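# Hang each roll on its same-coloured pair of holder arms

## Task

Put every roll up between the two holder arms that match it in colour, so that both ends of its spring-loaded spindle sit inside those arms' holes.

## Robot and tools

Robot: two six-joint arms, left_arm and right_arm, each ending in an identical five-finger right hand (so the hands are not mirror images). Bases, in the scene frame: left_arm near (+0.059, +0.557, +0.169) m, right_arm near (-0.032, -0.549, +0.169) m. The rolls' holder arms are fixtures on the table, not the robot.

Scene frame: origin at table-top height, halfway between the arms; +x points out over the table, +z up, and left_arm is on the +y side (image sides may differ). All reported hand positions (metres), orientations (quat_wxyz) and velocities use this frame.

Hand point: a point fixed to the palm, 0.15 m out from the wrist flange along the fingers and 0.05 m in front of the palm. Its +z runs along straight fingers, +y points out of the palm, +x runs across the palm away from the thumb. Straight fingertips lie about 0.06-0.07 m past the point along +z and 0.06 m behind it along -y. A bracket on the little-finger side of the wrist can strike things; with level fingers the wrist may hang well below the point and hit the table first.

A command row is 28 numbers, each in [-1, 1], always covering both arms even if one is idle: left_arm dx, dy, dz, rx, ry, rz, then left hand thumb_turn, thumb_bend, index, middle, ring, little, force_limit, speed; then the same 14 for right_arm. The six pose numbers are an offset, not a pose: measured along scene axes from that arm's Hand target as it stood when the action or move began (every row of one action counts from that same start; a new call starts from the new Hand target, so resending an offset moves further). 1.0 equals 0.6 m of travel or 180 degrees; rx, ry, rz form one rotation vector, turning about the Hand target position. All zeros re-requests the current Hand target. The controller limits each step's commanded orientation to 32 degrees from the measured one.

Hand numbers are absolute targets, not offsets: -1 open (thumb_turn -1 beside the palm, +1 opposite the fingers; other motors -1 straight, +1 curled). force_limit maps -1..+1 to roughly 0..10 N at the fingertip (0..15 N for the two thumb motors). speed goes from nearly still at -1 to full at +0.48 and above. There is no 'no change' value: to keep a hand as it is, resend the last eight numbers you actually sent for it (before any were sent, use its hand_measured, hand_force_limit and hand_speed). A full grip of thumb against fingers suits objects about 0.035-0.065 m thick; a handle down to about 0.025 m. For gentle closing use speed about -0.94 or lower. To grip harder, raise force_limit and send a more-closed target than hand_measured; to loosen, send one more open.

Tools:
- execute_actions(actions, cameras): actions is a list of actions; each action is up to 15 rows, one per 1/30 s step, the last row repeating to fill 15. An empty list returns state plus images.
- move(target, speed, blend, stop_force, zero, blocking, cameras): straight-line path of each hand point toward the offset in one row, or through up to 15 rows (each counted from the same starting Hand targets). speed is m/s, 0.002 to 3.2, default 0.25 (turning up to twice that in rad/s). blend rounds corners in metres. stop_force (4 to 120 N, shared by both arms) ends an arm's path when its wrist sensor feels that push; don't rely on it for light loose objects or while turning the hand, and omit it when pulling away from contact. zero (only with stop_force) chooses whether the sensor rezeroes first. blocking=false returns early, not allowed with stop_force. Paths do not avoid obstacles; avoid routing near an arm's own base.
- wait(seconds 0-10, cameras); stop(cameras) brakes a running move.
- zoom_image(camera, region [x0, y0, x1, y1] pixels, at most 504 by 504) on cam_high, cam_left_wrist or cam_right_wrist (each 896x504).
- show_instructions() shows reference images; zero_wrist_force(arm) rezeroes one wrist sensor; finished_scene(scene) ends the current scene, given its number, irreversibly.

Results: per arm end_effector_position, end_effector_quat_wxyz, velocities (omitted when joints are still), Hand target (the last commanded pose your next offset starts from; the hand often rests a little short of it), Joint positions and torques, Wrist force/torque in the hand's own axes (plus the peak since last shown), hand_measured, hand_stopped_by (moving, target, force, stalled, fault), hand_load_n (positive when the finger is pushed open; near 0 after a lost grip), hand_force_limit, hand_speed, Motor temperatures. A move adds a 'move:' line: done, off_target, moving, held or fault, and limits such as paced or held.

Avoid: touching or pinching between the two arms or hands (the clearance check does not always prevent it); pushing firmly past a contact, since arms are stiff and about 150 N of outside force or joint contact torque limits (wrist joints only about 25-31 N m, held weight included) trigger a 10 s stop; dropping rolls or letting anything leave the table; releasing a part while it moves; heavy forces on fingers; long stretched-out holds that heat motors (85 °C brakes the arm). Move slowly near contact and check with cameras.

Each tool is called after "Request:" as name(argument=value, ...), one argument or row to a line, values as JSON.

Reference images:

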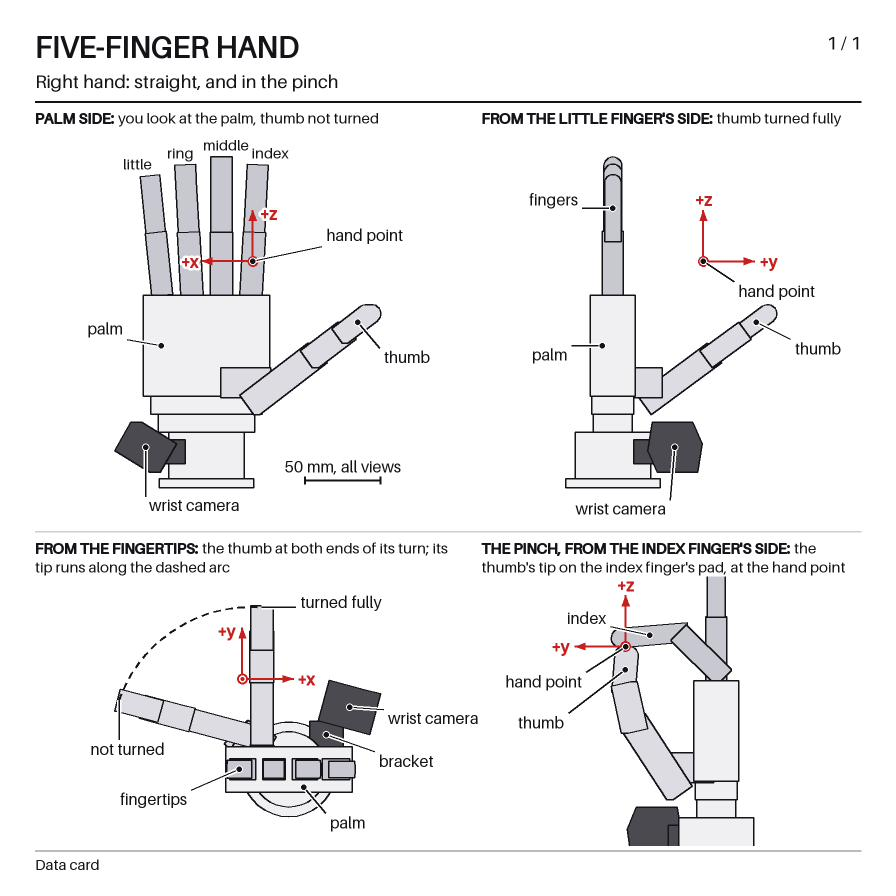

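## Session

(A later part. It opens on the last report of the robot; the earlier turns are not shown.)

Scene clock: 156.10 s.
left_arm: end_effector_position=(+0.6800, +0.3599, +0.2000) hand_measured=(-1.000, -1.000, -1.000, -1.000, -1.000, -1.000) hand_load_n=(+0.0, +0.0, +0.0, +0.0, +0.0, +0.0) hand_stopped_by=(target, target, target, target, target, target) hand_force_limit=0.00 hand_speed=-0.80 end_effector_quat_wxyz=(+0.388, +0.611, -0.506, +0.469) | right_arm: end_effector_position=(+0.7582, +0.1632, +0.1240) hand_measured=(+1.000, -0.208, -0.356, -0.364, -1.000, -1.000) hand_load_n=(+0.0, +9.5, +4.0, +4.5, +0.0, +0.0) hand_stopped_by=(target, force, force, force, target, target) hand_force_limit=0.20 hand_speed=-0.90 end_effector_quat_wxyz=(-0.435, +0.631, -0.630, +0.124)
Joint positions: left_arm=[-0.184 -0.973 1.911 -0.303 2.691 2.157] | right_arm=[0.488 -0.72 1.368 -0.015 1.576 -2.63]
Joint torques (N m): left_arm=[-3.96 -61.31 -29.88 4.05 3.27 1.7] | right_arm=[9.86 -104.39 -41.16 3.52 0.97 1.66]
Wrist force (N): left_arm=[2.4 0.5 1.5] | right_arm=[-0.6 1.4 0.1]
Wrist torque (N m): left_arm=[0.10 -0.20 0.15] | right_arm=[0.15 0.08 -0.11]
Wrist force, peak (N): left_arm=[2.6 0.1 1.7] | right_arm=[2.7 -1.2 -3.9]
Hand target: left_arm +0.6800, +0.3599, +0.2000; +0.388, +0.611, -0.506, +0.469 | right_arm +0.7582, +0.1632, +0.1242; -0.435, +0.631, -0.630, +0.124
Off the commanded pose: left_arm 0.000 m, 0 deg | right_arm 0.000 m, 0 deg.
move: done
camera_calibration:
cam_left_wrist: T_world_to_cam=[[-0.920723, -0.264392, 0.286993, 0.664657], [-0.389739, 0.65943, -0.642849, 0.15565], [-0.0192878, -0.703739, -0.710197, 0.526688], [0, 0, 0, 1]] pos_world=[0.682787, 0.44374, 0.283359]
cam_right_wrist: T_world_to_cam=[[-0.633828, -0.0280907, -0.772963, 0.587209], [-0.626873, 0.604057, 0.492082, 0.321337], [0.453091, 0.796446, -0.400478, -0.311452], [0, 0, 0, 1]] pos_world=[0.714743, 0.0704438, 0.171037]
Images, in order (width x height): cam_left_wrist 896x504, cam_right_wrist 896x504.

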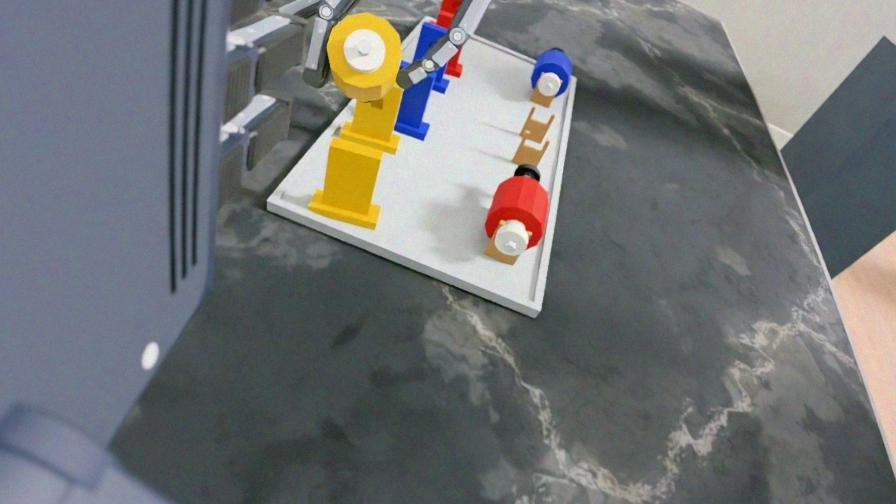

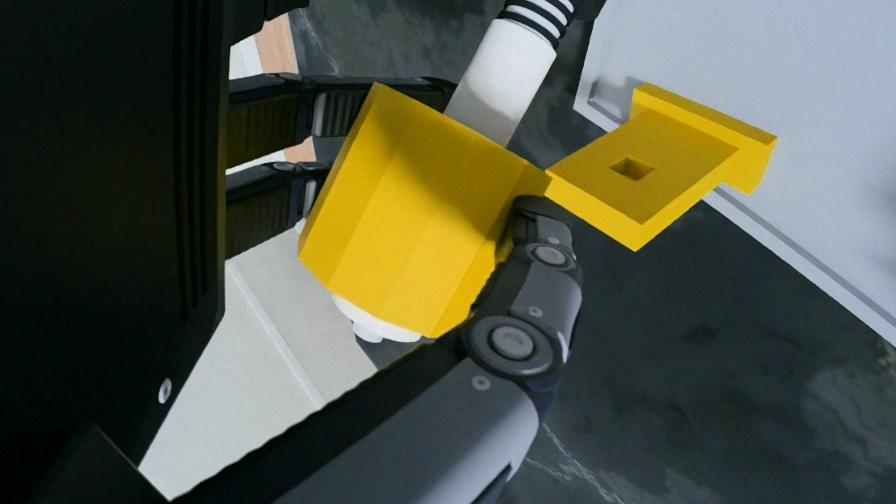

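Request:
move(
  target=[
    [-0.25,-0.133,0,-0.1105,-0.0943,0.3239,-1,-1,-1,-1,-1,-1,0,-0.8,0,0,0,0,0,0,1,0.35,0.0,0.0,-1,-1,0.2,-0.9],
  ],
  speed=0.25,
  cameras=["cam_left_wrist","cam_high"],
)

Scene clock: 185.83 s.
left_arm: end_effector_position=(+0.5300, +0.2801, +0.2000) hand_measured=(-1.000, -1.000, -1.000, -1.000, -1.000, -1.000) hand_load_n=(+0.0, +0.0, +0.0, +0.0, +0.0, +0.0) hand_stopped_by=(target, target, target, target, target, target) hand_force_limit=0.00 hand_speed=-0.80 end_effector_quat_wxyz=(+0.132, +0.633, -0.111, +0.755) | right_arm: end_effector_position=(+0.7582, +0.1632, +0.1242) hand_measured=(+1.000, -0.208, -0.356, -0.364, -1.000, -1.000) hand_load_n=(+0.0, +9.5, +4.0, +4.5, +0.0, +0.0) hand_stopped_by=(target, force, force, force, target, target) hand_force_limit=0.20 hand_speed=-0.90 end_effector_quat_wxyz=(-0.435, +0.631, -0.630, +0.124)
Joint positions: left_arm=[-1.191 -0.922 2.837 -2.175 0.745 1.765] | right_arm=[0.488 -0.721 1.368 -0.015 1.576 -2.63]
Joint torques (N m): left_arm=[-22.76 -30.07 16.85 -4.63 -1.34 2.09] | right_arm=[-15.79 -105.73 -40.31 3.5 -2.11 -1.42]
Wrist force (N): left_arm=[1.3 1.1 2.5] | right_arm=[-0.8 1.5 -0.1]
Wrist torque (N m): left_arm=[0.17 -0.14 0.12] | right_arm=[0.17 0.11 -0.12]
Wrist force, peak (N): left_arm=[2.5 2.5 1.7] | right_arm=[-0.4 1.9 -0.1]
Hand target: left_arm +0.5300, +0.2801, +0.2000; +0.132, +0.633, -0.111, +0.755 | right_arm +0.7582, +0.1632, +0.1242; -0.435, +0.631, -0.630, +0.124
Off the commanded pose: left_arm 0.000 m, 0 deg | right_arm 0.000 m, 0 deg.
move: done
camera_calibration:
cam_left_wrist: T_world_to_cam=[[-0.364693, -0.882601, 0.296671, 0.38201], [-0.446902, -0.113603, -0.88734, 0.445545], [0.816871, -0.45619, -0.353006, -0.116355], [0, 0, 0, 1]] pos_world=[0.433479, 0.334698, 0.240944]
Images, in order (width x height): cam_high 896x504, cam_left_wrist 896x504.

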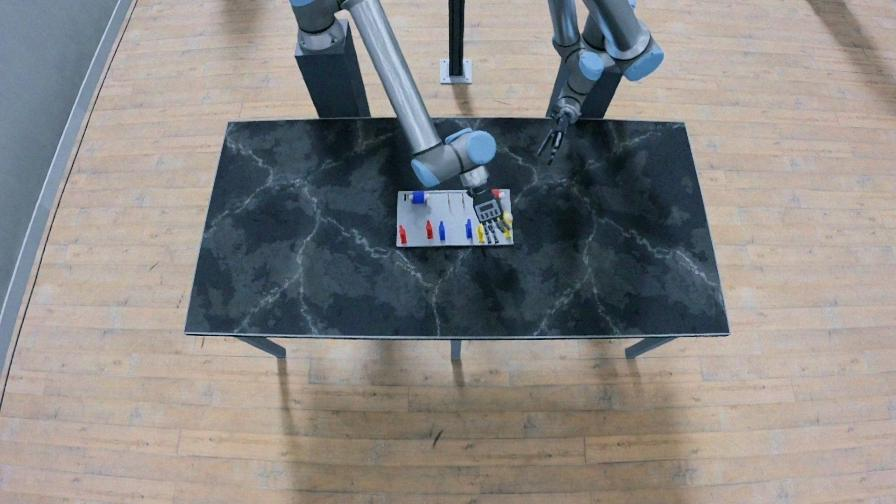

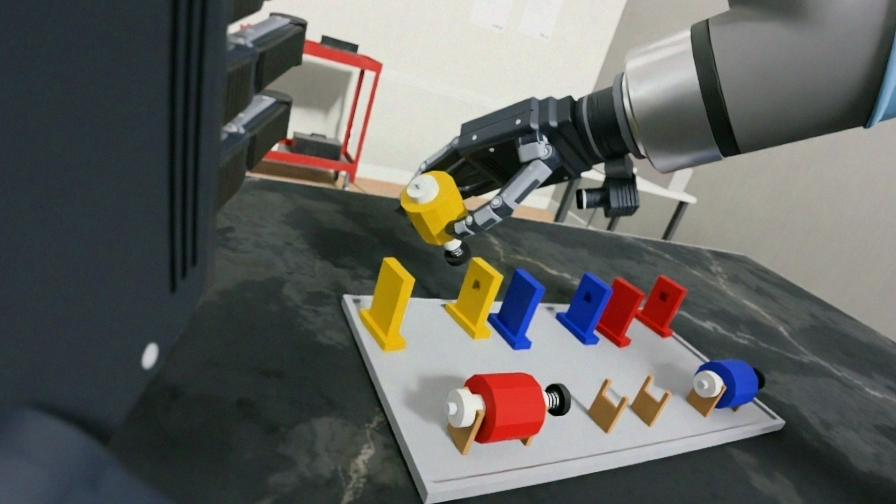

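Request:
zoom_image(
  camera="cam_left_wrist",
  region=[340, 150, 560, 360],
)

Request:
zoom_image(
  camera="cam_left_wrist",
  region=[420, 350, 600, 480],
)

Scaled by 2.291 from the camera's 896x504 image, which has a finer 1280x720 frame.

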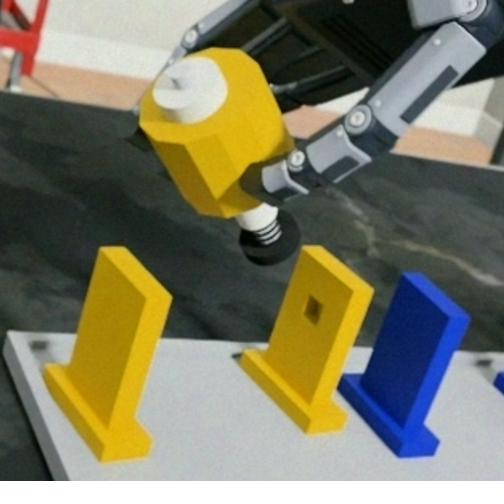

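Scaled by 2.800 from the camera's 896x504 image, which has a finer 1280x720 frame.

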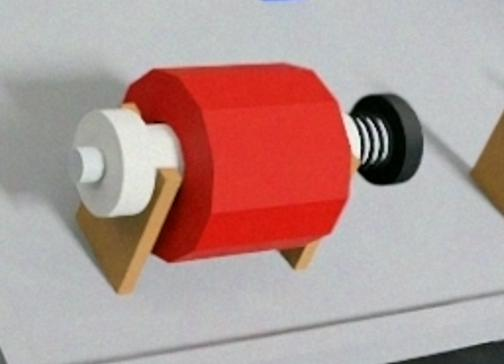

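Request:
zoom_image(
  camera="cam_left_wrist",
  region=[350, 240, 520, 360],
)

Scaled by 2.965 from the camera's 896x504 image, which has a finer 1280x720 frame.

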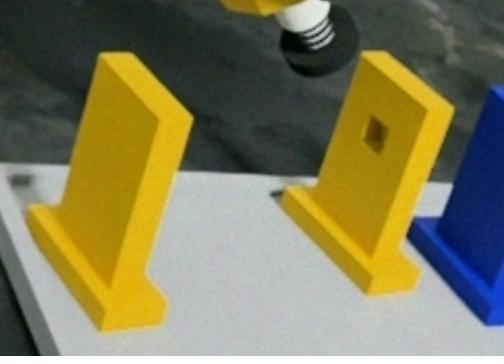

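Request:
move(
  target=[
    [0,0,0,0,0,0,-1,-1,-1,-1,-1,-1,0,-0.8,-0.0065,-0.0295,-0.0282,0,0,0,1,0.35,0.0,0.0,-1,-1,0.2,-0.9],
  ],
  speed=0.04,
  stop_force=6,
  cameras=["cam_left_wrist","cam_right_wrist"],
)

Scene clock: 198.47 s.
left_arm: end_effector_position=(+0.5300, +0.2801, +0.2000) hand_measured=(-1.000, -1.000, -1.000, -1.000, -1.000, -1.000) hand_load_n=(+0.0, +0.0, +0.0, +0.0, +0.0, +0.0) hand_stopped_by=(target, target, target, target, target, target) hand_force_limit=0.00 hand_speed=-0.80 end_effector_quat_wxyz=(+0.132, +0.633, -0.111, +0.755) | right_arm: end_effector_position=(+0.7543, +0.1455, +0.1072) hand_measured=(+1.000, -0.208, -0.356, -0.364, -1.000, -1.000) hand_load_n=(+0.0, +9.0, +4.0, +4.5, +0.0, +0.0) hand_stopped_by=(target, force, force, force, target, target) hand_force_limit=0.20 hand_speed=-0.90 end_effector_quat_wxyz=(-0.435, +0.631, -0.630, +0.124)
Joint positions: left_arm=[-1.191 -0.921 2.837 -2.176 0.745 1.765] | right_arm=[0.472 -0.723 1.41 -0.055 1.563 -2.64]
Joint torques (N m): left_arm=[-21.87 -30.93 15.99 -5.03 -1.25 1.78] | right_arm=[-16.08 -103.26 -22.88 -2.26 -2.13 -1.59]
Wrist force (N): left_arm=[1.5 0.1 2.8] | right_arm=[-0.6 1.6 0.1]
Wrist torque (N m): left_arm=[0.00 -0.18 0.10] | right_arm=[0.19 0.05 -0.10]
Wrist force, peak (N): left_arm=[1.6 0.6 3.1] | right_arm=[-0.6 1.9 -0.1]
Hand target: left_arm +0.5300, +0.2801, +0.2000; +0.132, +0.633, -0.111, +0.755 | right_arm +0.7543, +0.1455, +0.1072; -0.435, +0.631, -0.630, +0.124
Off the commanded pose: left_arm 0.000 m, 0 deg | right_arm 0.000 m, 0 deg.
move: done
camera_calibration:
cam_left_wrist: T_world_to_cam=[[-0.364693, -0.882582, 0.296728, 0.381954], [-0.446849, -0.11369, -0.887356, 0.445509], [0.8169, -0.456205, -0.352919, -0.116302], [0, 0, 0, 1]] pos_world=[0.433379, 0.334698, 0.240944]
cam_right_wrist: T_world_to_cam=[[-0.633828, -0.0280907, -0.772963, 0.571328], [-0.626873, 0.604057, 0.492082, 0.337862], [0.453091, 0.796446, -0.400478, -0.302196], [0, 0, 0, 1]] pos_world=[0.710843, 0.0526438, 0.154337]
Images, in order (width x height): cam_left_wrist 896x504, cam_right_wrist 896x504.

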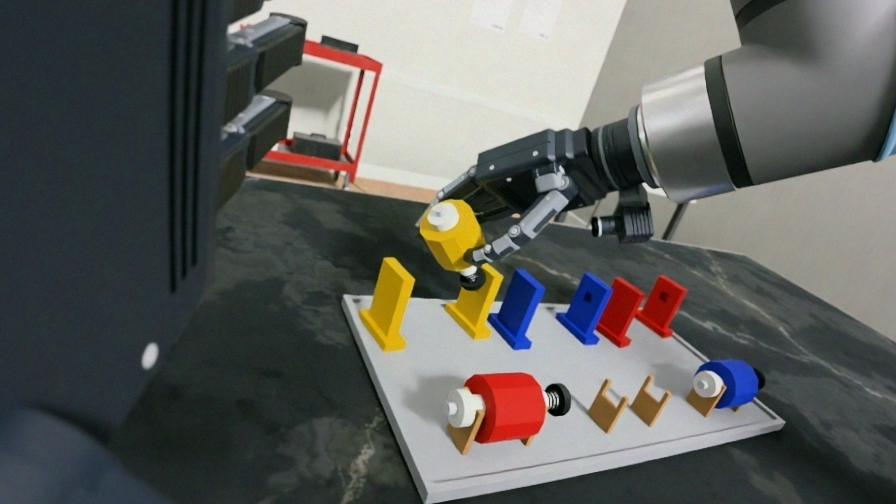

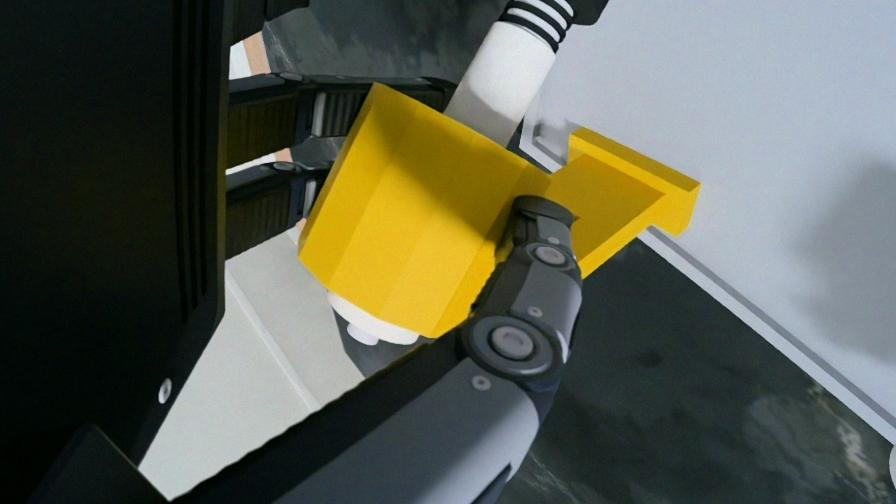

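Request:
zoom_image(
  camera="cam_left_wrist",
  region=[350, 180, 530, 360],
)

Request:
zoom_image(
  camera="cam_left_wrist",
  region=[430, 240, 520, 330],
)

Scaled by 2.800 from the camera's 896x504 image, which has a finer 1280x720 frame.

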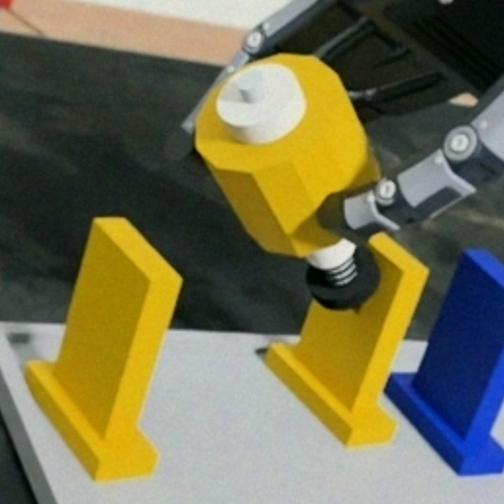

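Scaled by 5.600 from the camera's 896x504 image, which has a finer 1280x720 frame.

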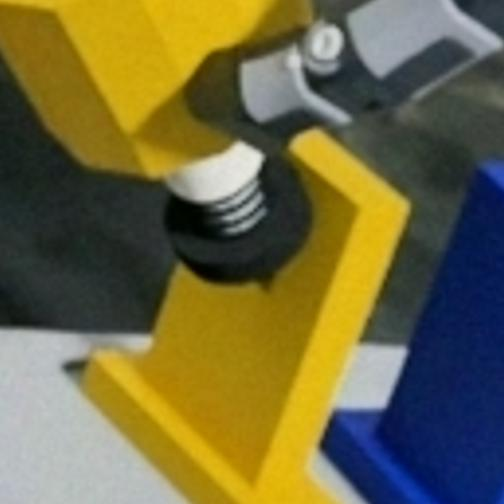

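Request:
move(
  target=[
    [0,0,0,0,0,0,-1,-1,-1,-1,-1,-1,0,-0.8,0.0015,-0.007,-0.007,0,0,0,1,0.35,0.0,0.0,-1,-1,0.2,-0.9],
  ],
  speed=0.03,
  stop_force=5,
  cameras=["cam_left_wrist","cam_right_wrist"],
)

Request:
zoom_image(
  camera="cam_left_wrist",
  region=[430, 240, 520, 330],
)

Scene clock: 203.77 s.
left_arm: end_effector_position=(+0.5300, +0.2801, +0.2000) hand_measured=(-1.000, -1.000, -1.000, -1.000, -1.000, -1.000) hand_load_n=(+0.0, +0.0, +0.0, +0.0, +0.0, +0.0) hand_stopped_by=(target, target, target, target, target, target) hand_force_limit=0.00 hand_speed=-0.80 end_effector_quat_wxyz=(+0.132, +0.633, -0.111, +0.755) | right_arm: end_effector_position=(+0.7552, +0.1413, +0.1030) hand_measured=(+1.000, -0.208, -0.356, -0.364, -1.000, -1.000) hand_load_n=(+0.0, +9.5, +4.0, +4.5, +0.0, -0.5) hand_stopped_by=(target, force, force, force, target, target) hand_force_limit=0.20 hand_speed=-0.90 end_effector_quat_wxyz=(-0.435, +0.631, -0.630, +0.124)
Joint positions: left_arm=[-1.191 -0.921 2.837 -2.176 0.745 1.765] | right_arm=[0.467 -0.721 1.416 -0.063 1.559 -2.643]
Joint torques (N m): left_arm=[-19.11 -31.98 17.06 -5.09 -1.59 1.73] | right_arm=[-16.92 -87.08 -23.71 -1.88 -1.72 -1.68]
Wrist force (N): left_arm=[1.4 0.8 2.8] | right_arm=[-1.2 1.2 0.2]
Wrist torque (N m): left_arm=[0.10 -0.16 0.12] | right_arm=[0.10 0.00 -0.09]
Wrist force, peak (N): left_arm=[1.6 0.6 3.1] | right_arm=[-1.9 1.7 0.2]
Hand target: left_arm +0.5300, +0.2801, +0.2000; +0.132, +0.633, -0.111, +0.755 | right_arm +0.7552, +0.1413, +0.1030; -0.435, +0.631, -0.630, +0.124
Off the commanded pose: left_arm 0.000 m, 0 deg | right_arm 0.000 m, 0 deg.
move: done
camera_calibration:
cam_left_wrist: T_world_to_cam=[[-0.364693, -0.882582, 0.296728, 0.381954], [-0.446849, -0.11369, -0.887356, 0.445509], [0.8169, -0.456205, -0.352919, -0.116302], [0, 0, 0, 1]] pos_world=[0.433379, 0.334698, 0.240944]
cam_right_wrist: T_world_to_cam=[[-0.633828, -0.0280907, -0.772963, 0.568534], [-0.626873, 0.604057, 0.492082, 0.34303], [0.453091, 0.796446, -0.400478, -0.300941], [0, 0, 0, 1]] pos_world=[0.711743, 0.0484438, 0.150137]
Images, in order (width x height): cam_left_wrist 896x504, cam_right_wrist 896x504.

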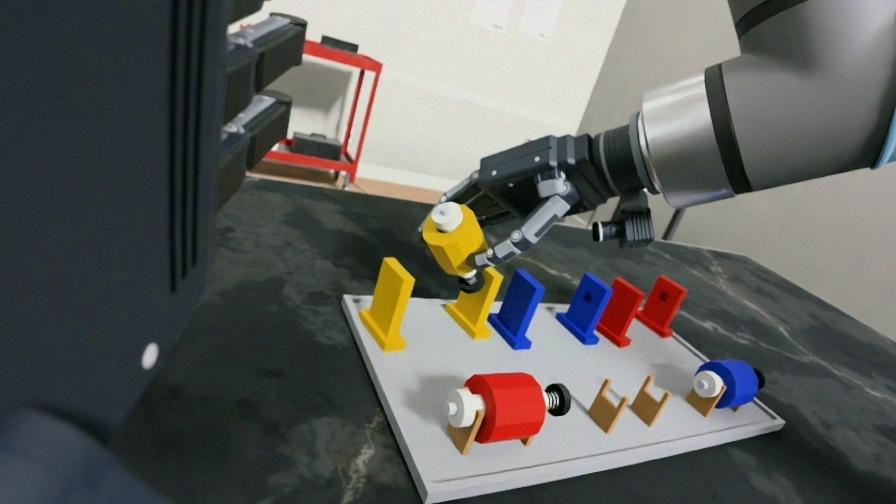

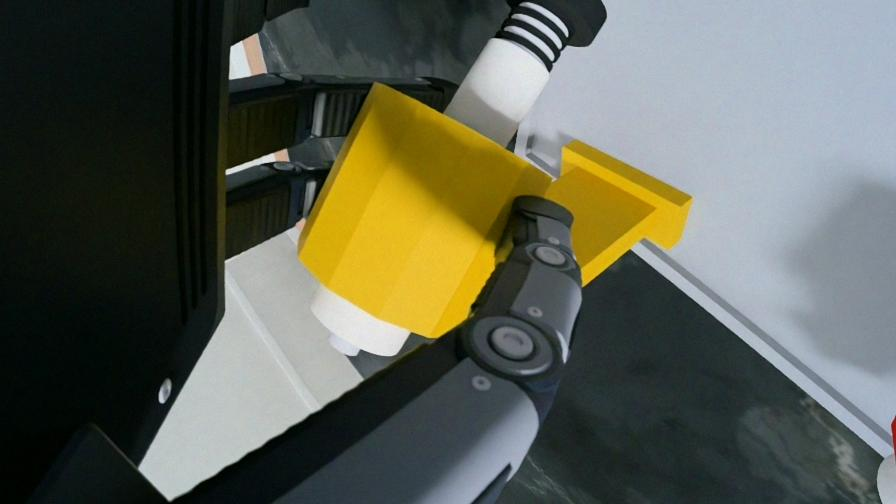

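Scaled by 5.600 from the camera's 896x504 image, which has a finer 1280x720 frame.

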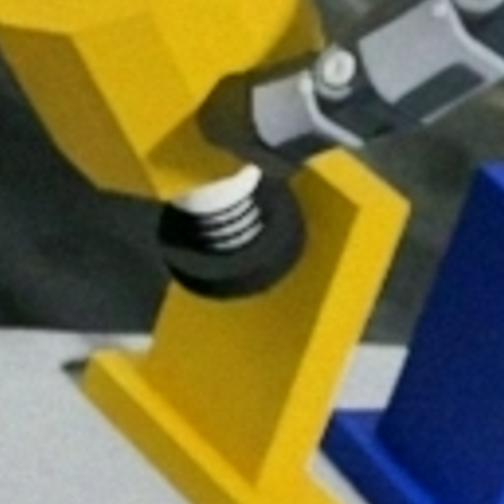

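Request:
move(
  target=[
    [0,0,0,0,0,0,-1,-1,-1,-1,-1,-1,0,-0.8,-0.0037,0.0142,-0.0345,-0.1009,-0.0196,0,1,0.35,0.0,0.0,-1,-1,0.2,-0.9],
  ],
  speed=0.06,
  cameras=["cam_left_wrist","cam_right_wrist"],
)

Request:
zoom_image(
  camera="cam_left_wrist",
  region=[350, 180, 530, 360],
)

Scene clock: 213.03 s.
left_arm: end_effector_position=(+0.5300, +0.2801, +0.2000) hand_measured=(-1.000, -1.000, -1.000, -1.000, -1.000, -1.000) hand_load_n=(+0.0, +0.0, +0.0, +0.0, +0.0, +0.0) hand_stopped_by=(target, target, target, target, target, target) hand_force_limit=0.00 hand_speed=-0.80 end_effector_quat_wxyz=(+0.132, +0.633, -0.111, +0.755) | right_arm: end_effector_position=(+0.7530, +0.1498, +0.0823) hand_measured=(+1.000, -0.208, -0.356, -0.364, -1.000, -1.000) hand_load_n=(+0.0, +9.5, +4.0, +4.5, +0.0, +0.0) hand_stopped_by=(target, force, force, force, target, target) hand_force_limit=0.20 hand_speed=-0.90 end_effector_quat_wxyz=(-0.349, +0.688, -0.589, +0.241)
Joint positions: left_arm=[-1.191 -0.921 2.837 -2.176 0.745 1.765] | right_arm=[0.55 -0.657 1.288 0.09 1.814 -2.829]
Joint torques (N m): left_arm=[-23.58 -31.03 16.57 -5.03 -1.25 2.04] | right_arm=[18.14 -91.33 -39.05 4.06 2.55 -1.56]
Wrist force (N): left_arm=[1.3 0.6 2.7] | right_arm=[-0.8 1.2 -0.1]
Wrist torque (N m): left_arm=[0.07 -0.15 0.11] | right_arm=[0.11 0.07 -0.01]
Wrist force, peak (N): left_arm=[1.5 0.9 3.2] | right_arm=[-1.8 2.3 0.1]
Hand target: left_arm +0.5300, +0.2801, +0.2000; +0.132, +0.633, -0.111, +0.755 | right_arm +0.7530, +0.1498, +0.0823; -0.349, +0.688, -0.589, +0.241
Off the commanded pose: left_arm 0.000 m, 0 deg | right_arm 0.000 m, 0 deg.
move: done
camera_calibration:
cam_left_wrist: T_world_to_cam=[[-0.364693, -0.882582, 0.296728, 0.381954], [-0.446849, -0.11369, -0.887356, 0.445509], [0.8169, -0.456205, -0.352919, -0.116302], [0, 0, 0, 1]] pos_world=[0.433379, 0.334698, 0.240944]
cam_right_wrist: T_world_to_cam=[[-0.586108, -0.273419, -0.762705, 0.551301], [-0.649664, 0.721098, 0.240737, 0.366964], [0.484163, 0.6366, -0.600272, -0.298067], [0, 0, 0, 1]] pos_world=[0.705839, 0.0758684, 0.153217]
Images, in order (width x height): cam_left_wrist 896x504, cam_right_wrist 896x504.

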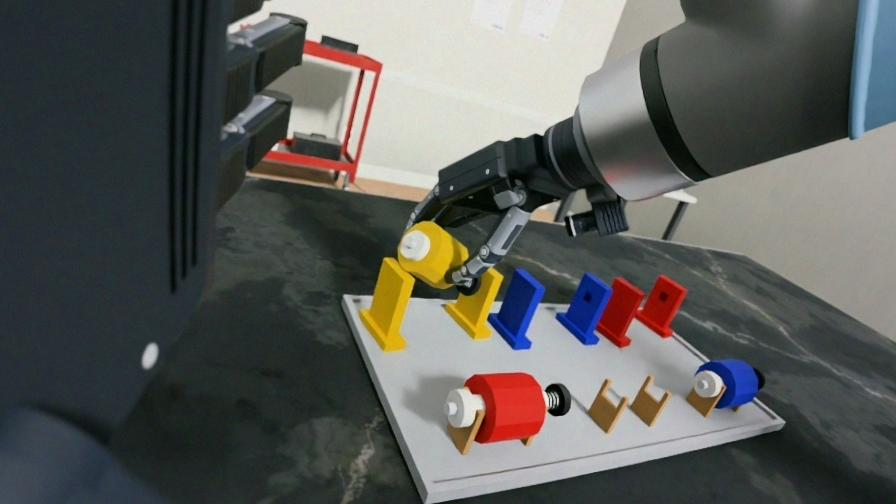

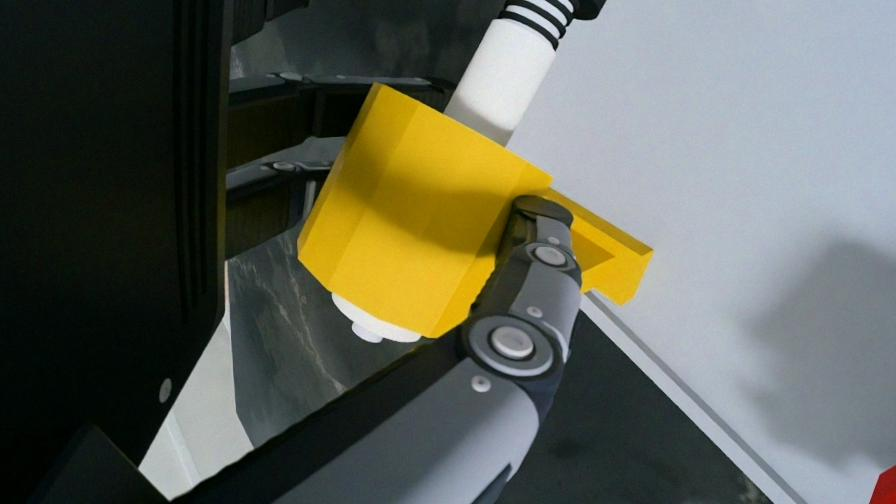

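Scaled by 2.800 from the camera's 896x504 image, which has a finer 1280x720 frame.

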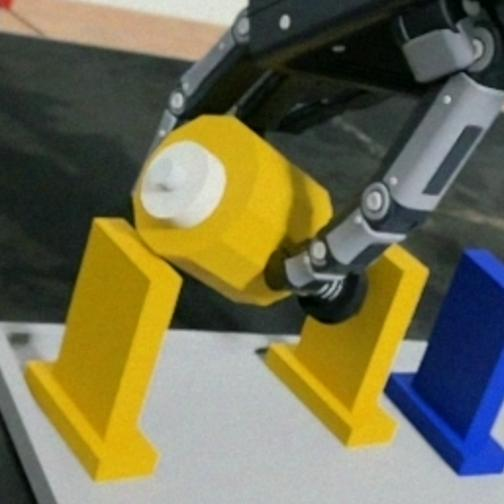

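Request:
move(
  target=[
    [0,0,0,0,0,0,-1,-1,-1,-1,-1,-1,0,-0.8,0,0.002,0.007,0,0,0,1,0.35,0.0,0.0,-1,-1,0.2,-0.9],
  ],
  speed=0.03,
  cameras=["cam_left_wrist"],
)

Request:
zoom_image(
  camera="cam_left_wrist",
  region=[430, 240, 520, 330],
)

Scene clock: 215.67 s.
left_arm: end_effector_position=(+0.5300, +0.2801, +0.2000) hand_measured=(-1.000, -1.000, -1.000, -1.000, -1.000, -1.000) hand_load_n=(+0.0, +0.0, -0.5, +0.0, +0.5, +0.0) hand_stopped_by=(target, target, target, target, target, target) hand_force_limit=0.00 hand_speed=-0.80 end_effector_quat_wxyz=(+0.132, +0.633, -0.111, +0.755) | right_arm: end_effector_position=(+0.7530, +0.1510, +0.0864) hand_measured=(+1.000, -0.208, -0.356, -0.364, -1.000, -1.000) hand_load_n=(+0.0, +9.0, +4.0, +4.5, +0.0, +0.0) hand_stopped_by=(target, force, force, force, target, target) hand_force_limit=0.20 hand_speed=-0.90 end_effector_quat_wxyz=(-0.349, +0.688, -0.589, +0.241)
Joint positions: left_arm=[-1.191 -0.921 2.837 -2.176 0.745 1.765] | right_arm=[0.551 -0.66 1.285 0.096 1.815 -2.828]
Joint torques (N m): left_arm=[-20.39 -30.32 16.36 -5.01 -1.64 2.17] | right_arm=[21.44 -108.04 -42.15 4.17 2.38 1.58]
Wrist force (N): left_arm=[1.6 0.7 2.6] | right_arm=[-0.9 1.3 0.2]
Wrist torque (N m): left_arm=[0.09 -0.18 0.12] | right_arm=[0.12 0.08 -0.01]
Wrist force, peak (N): left_arm=[1.5 0.9 3.0] | right_arm=[-1.4 2.1 -0.2]
Hand target: left_arm +0.5300, +0.2801, +0.2000; +0.132, +0.633, -0.111, +0.755 | right_arm +0.7530, +0.1510, +0.0865; -0.349, +0.688, -0.589, +0.241
Off the commanded pose: left_arm 0.000 m, 0 deg | right_arm 0.000 m, 0 deg.
move: done
camera_calibration:
cam_left_wrist: T_world_to_cam=[[-0.364693, -0.882582, 0.296728, 0.381954], [-0.446849, -0.11369, -0.887356, 0.445509], [0.8169, -0.456205, -0.352919, -0.116302], [0, 0, 0, 1]] pos_world=[0.433379, 0.334698, 0.240944]
Images, in order (width x height): cam_left_wrist 896x504.

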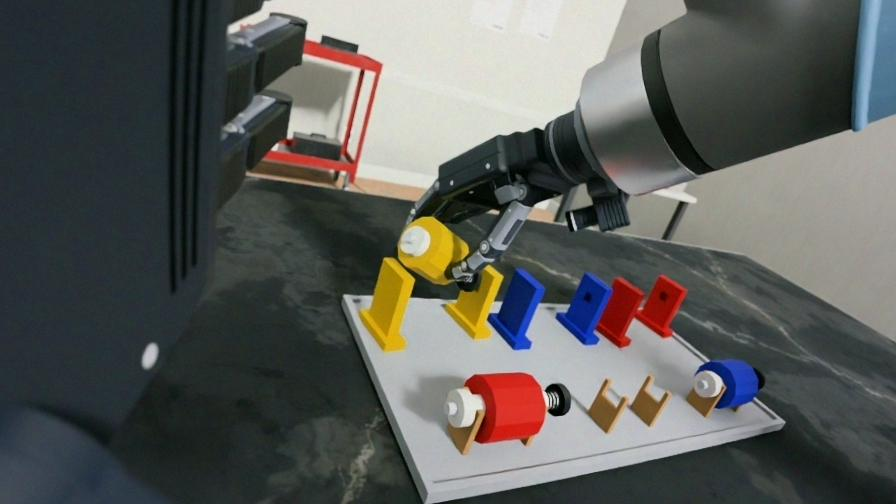

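Scaled by 5.600 from the camera's 896x504 image, which has a finer 1280x720 frame.

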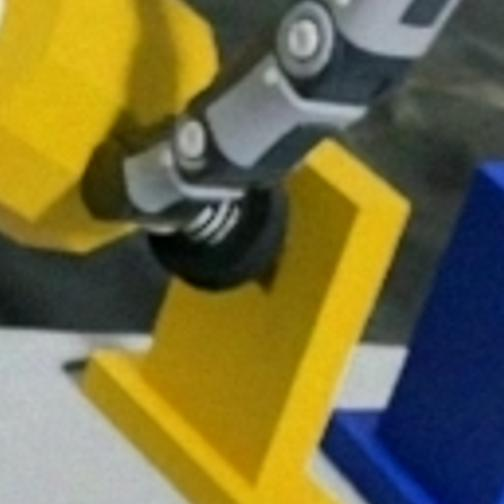

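Request:
move(
  target=[
    [0,0,0,0,0,0,-1,-1,-1,-1,-1,-1,0,-0.8,0.0089,-0.0456,-0.0227,0,0,0,1,0.35,0.0,0.0,-1,-1,0.2,-0.9],
  ],
  speed=0.025,
  stop_force=4,
  cameras=["cam_left_wrist","cam_right_wrist"],
)

Request:
zoom_image(
  camera="cam_left_wrist",
  region=[350, 180, 530, 360],
)

Request:
zoom_image(
  camera="cam_left_wrist",
  region=[430, 240, 520, 330],
)

Request:
zoom_image(
  camera="cam_right_wrist",
  region=[380, 0, 660, 200],
)

Scene clock: 219.03 s.
left_arm: end_effector_position=(+0.5300, +0.2801, +0.2000) hand_measured=(-1.000, -1.000, -1.000, -1.000, -1.000, -1.000) hand_load_n=(+0.0, +0.0, +0.0, +0.0, +0.0, +0.0) hand_stopped_by=(target, target, target, target, target, target) hand_force_limit=0.00 hand_speed=-0.80 end_effector_quat_wxyz=(+0.132, +0.633, -0.111, +0.755) | right_arm: end_effector_position=(+0.7583, +0.1237, +0.0729) hand_measured=(+1.000, -0.208, -0.356, -0.364, -1.000, -1.000) hand_load_n=(+0.0, +9.5, +4.0, +4.5, +0.0, +0.0) hand_stopped_by=(target, force, force, force, target, target) hand_force_limit=0.20 hand_speed=-0.90 end_effector_quat_wxyz=(-0.349, +0.688, -0.589, +0.241)
Joint positions: left_arm=[-1.191 -0.921 2.837 -2.176 0.745 1.765] | right_arm=[0.521 -0.668 1.33 0.054 1.792 -2.849]
Joint torques (N m): left_arm=[-19.19 -29.17 16.97 -5.05 -1.26 1.85] | right_arm=[-18.54 -107.55 -23.69 -1.52 -1.77 -2.17]
Wrist force (N): left_arm=[1.0 0.7 2.7] | right_arm=[-1.2 1.7 0.4]
Wrist torque (N m): left_arm=[0.09 -0.11 0.09] | right_arm=[0.13 0.09 0.00]
Wrist force, peak (N): left_arm=[1.8 0.6 3.1] | right_arm=[-1.8 1.8 0.4]
Hand target: left_arm +0.5300, +0.2801, +0.2000; +0.132, +0.633, -0.111, +0.755 | right_arm +0.7583, +0.1237, +0.0729; -0.349, +0.688, -0.589, +0.241
Off the commanded pose: left_arm 0.000 m, 0 deg | right_arm 0.000 m, 0 deg.
move: done
camera_calibration:
cam_left_wrist: T_world_to_cam=[[-0.364693, -0.882582, 0.296728, 0.381954], [-0.446849, -0.11369, -0.887356, 0.445509], [0.8169, -0.456205, -0.352919, -0.116302], [0, 0, 0, 1]] pos_world=[0.433379, 0.334698, 0.240944]
cam_right_wrist: T_world_to_cam=[[-0.586096, -0.273605, -0.762648, 0.540067], [-0.649614, 0.721227, 0.240485, 0.391558], [0.484244, 0.636374, -0.600446, -0.289618], [0, 0, 0, 1]] pos_world=[0.711138, 0.0496683, 0.143817]
Images, in order (width x height): cam_left_wrist 896x504, cam_right_wrist 896x504.

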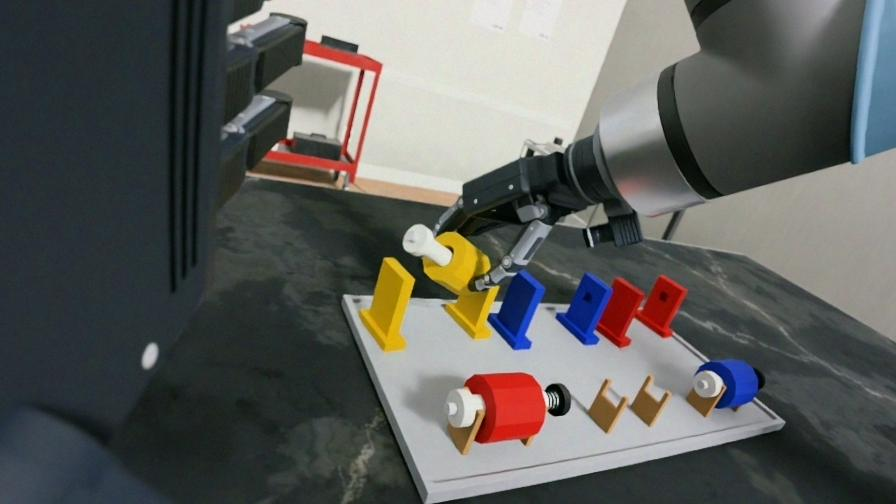

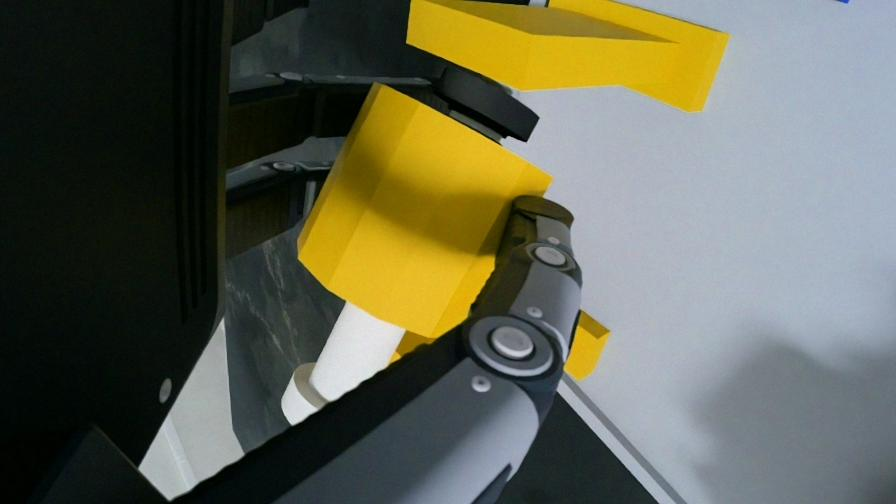

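Scaled by 2.800 from the camera's 896x504 image, which has a finer 1280x720 frame.

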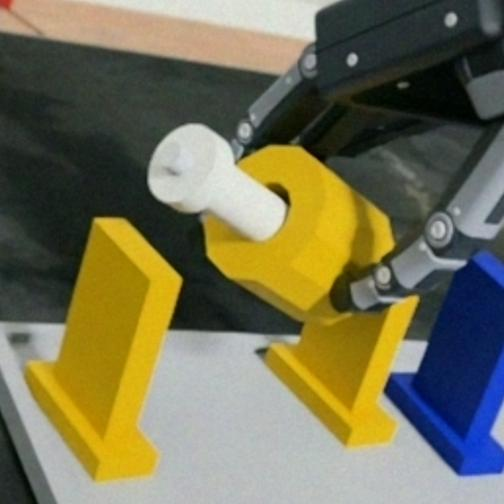

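Scaled by 5.600 from the camera's 896x504 image, which has a finer 1280x720 frame.

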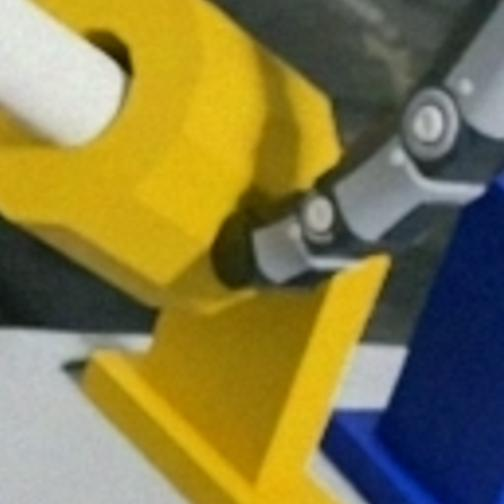

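Scaled by 1.800 from the camera's 896x504 image, which has a finer 1280x720 frame.

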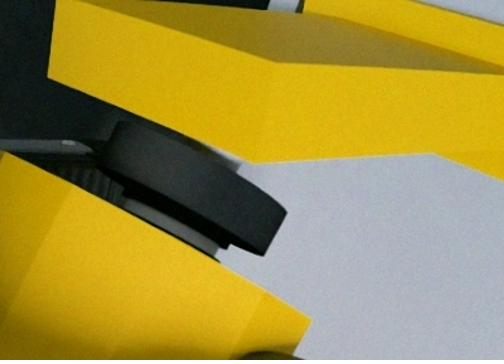

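Request:
zoom_image(
  camera="cam_right_wrist",
  region=[230, 260, 430, 460],
)

Request:
zoom_image(
  camera="cam_right_wrist",
  region=[400, 20, 560, 160],
)

Scaled by 2.520 from the camera's 896x504 image, which has a finer 1280x720 frame.

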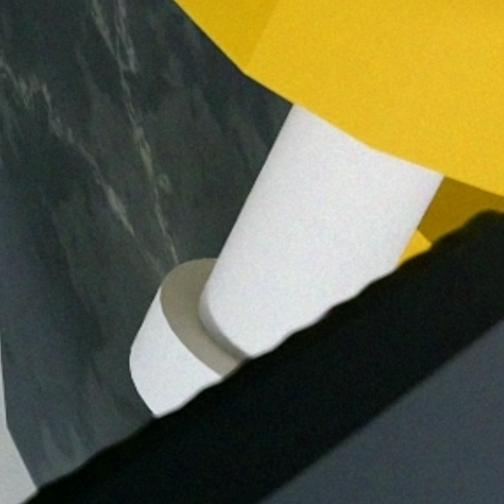

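Scaled by 3.150 from the camera's 896x504 image, which has a finer 1280x720 frame.

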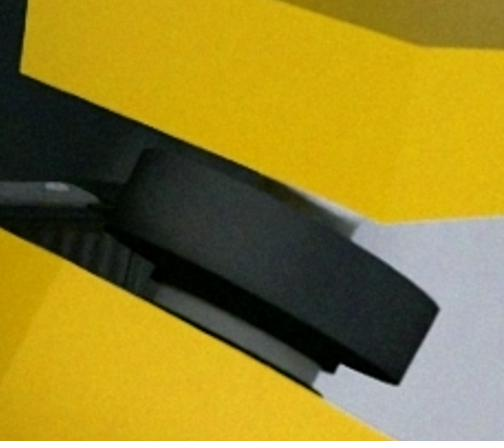

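Request:
move(
  target=[
    [0,0,0,0,0,0,-1,-1,-1,-1,-1,-1,0,-0.8,-0.0017,0,-0.006,0,0,0,1,0.35,0.0,0.0,-1,-1,0.2,-0.9],
    [0,0,0,0,0,0,-1,-1,-1,-1,-1,-1,0,-0.8,0.001,-0.014,-0.012,0,0,0,1,0.35,0.0,0.0,-1,-1,0.2,-0.9],
  ],
  speed=0.02,
  stop_force=4,
  cameras=["cam_left_wrist","cam_right_wrist"],
)

Request:
zoom_image(
  camera="cam_left_wrist",
  region=[350, 180, 530, 360],
)

Request:
zoom_image(
  camera="cam_right_wrist",
  region=[400, 20, 560, 160],
)

Scene clock: 228.00 s.
left_arm: end_effector_position=(+0.5300, +0.2801, +0.2000) hand_measured=(-1.000, -1.000, -1.000, -1.000, -1.000, -1.000) hand_load_n=(+0.0, +0.0, +0.0, +0.0, +0.0, +0.0) hand_stopped_by=(target, target, target, target, target, target) hand_force_limit=0.00 hand_speed=-0.80 end_effector_quat_wxyz=(+0.132, +0.633, -0.111, +0.755) | right_arm: end_effector_position=(+0.7589, +0.1153, +0.0657) hand_measured=(+1.000, -0.208, -0.356, -0.364, -1.000, -1.000) hand_load_n=(+1.0, +9.5, +4.5, +4.0, +0.0, +0.0) hand_stopped_by=(target, force, force, force, target, target) hand_force_limit=0.20 hand_speed=-0.90 end_effector_quat_wxyz=(-0.349, +0.688, -0.589, +0.241)
Joint positions: left_arm=[-1.191 -0.921 2.837 -2.176 0.745 1.765] | right_arm=[0.512 -0.668 1.346 0.037 1.786 -2.855]
Joint torques (N m): left_arm=[-20.64 -27.73 16.52 -4.74 -0.94 1.69] | right_arm=[-19.36 -105.01 -21.93 -1.05 -0.83 -2.29]
Wrist force (N): left_arm=[1.3 0.9 2.4] | right_arm=[-5.2 0.4 0.1]
Wrist torque (N m): left_arm=[0.14 -0.14 0.11] | right_arm=[0.10 0.08 -0.09]
Wrist force, peak (N): left_arm=[1.4 0.9 3.1] | right_arm=[-5.6 0.9 0.4]
Hand target: left_arm +0.5300, +0.2801, +0.2000; +0.132, +0.633, -0.111, +0.755 | right_arm +0.7589, +0.1153, +0.0657; -0.349, +0.688, -0.589, +0.241
Off the commanded pose: left_arm 0.000 m, 0 deg | right_arm 0.000 m, 0 deg.
move: done
camera_calibration:
cam_left_wrist: T_world_to_cam=[[-0.364693, -0.882582, 0.296728, 0.381954], [-0.446849, -0.11369, -0.887356, 0.445509], [0.8169, -0.456205, -0.352919, -0.116302], [0, 0, 0, 1]] pos_world=[0.433379, 0.334698, 0.240944]
cam_right_wrist: T_world_to_cam=[[-0.586083, -0.273586, -0.762664, 0.532622], [-0.649648, 0.721182, 0.240529, 0.399757], [0.484214, 0.636433, -0.600408, -0.288873], [0, 0, 0, 1]] pos_world=[0.711738, 0.0412684, 0.136617]
Images, in order (width x height): cam_left_wrist 896x504, cam_right_wrist 896x504.

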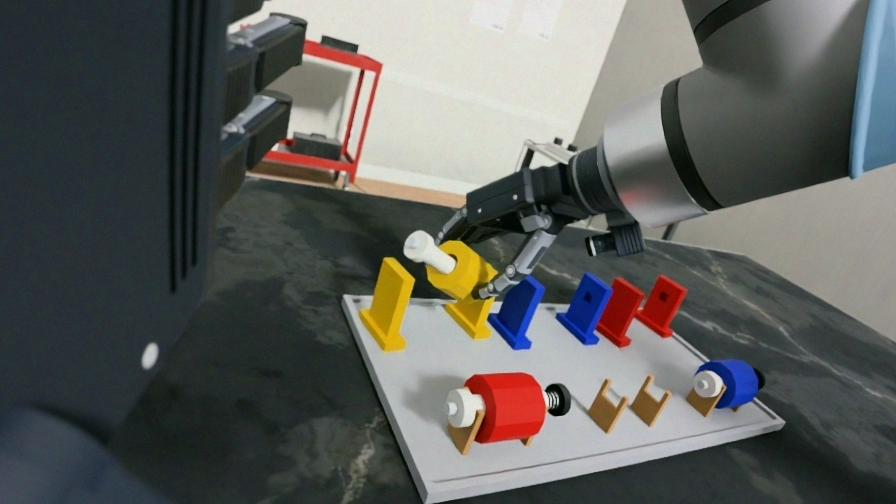

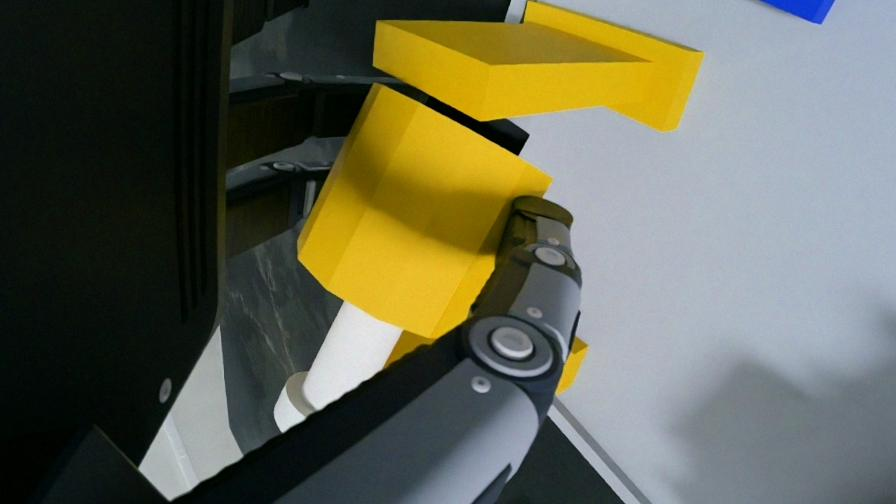

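Scaled by 2.800 from the camera's 896x504 image, which has a finer 1280x720 frame.

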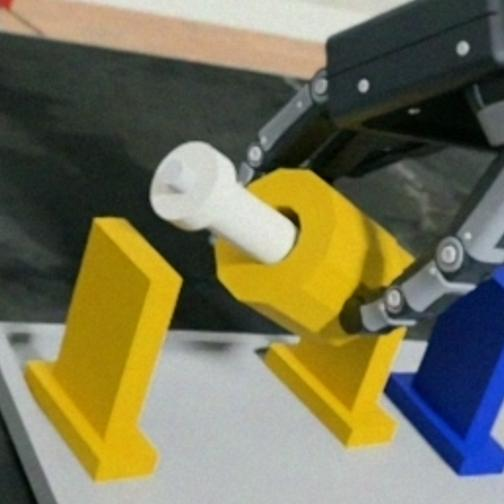

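Scaled by 3.150 from the camera's 896x504 image, which has a finer 1280x720 frame.

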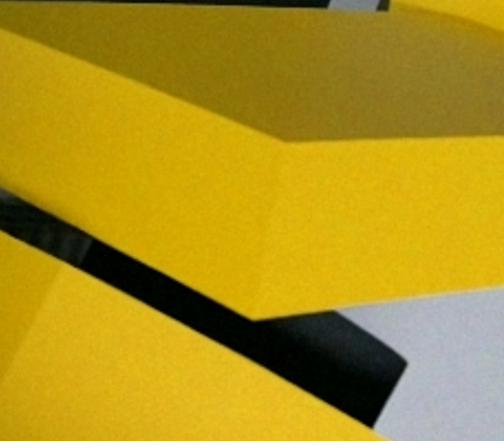

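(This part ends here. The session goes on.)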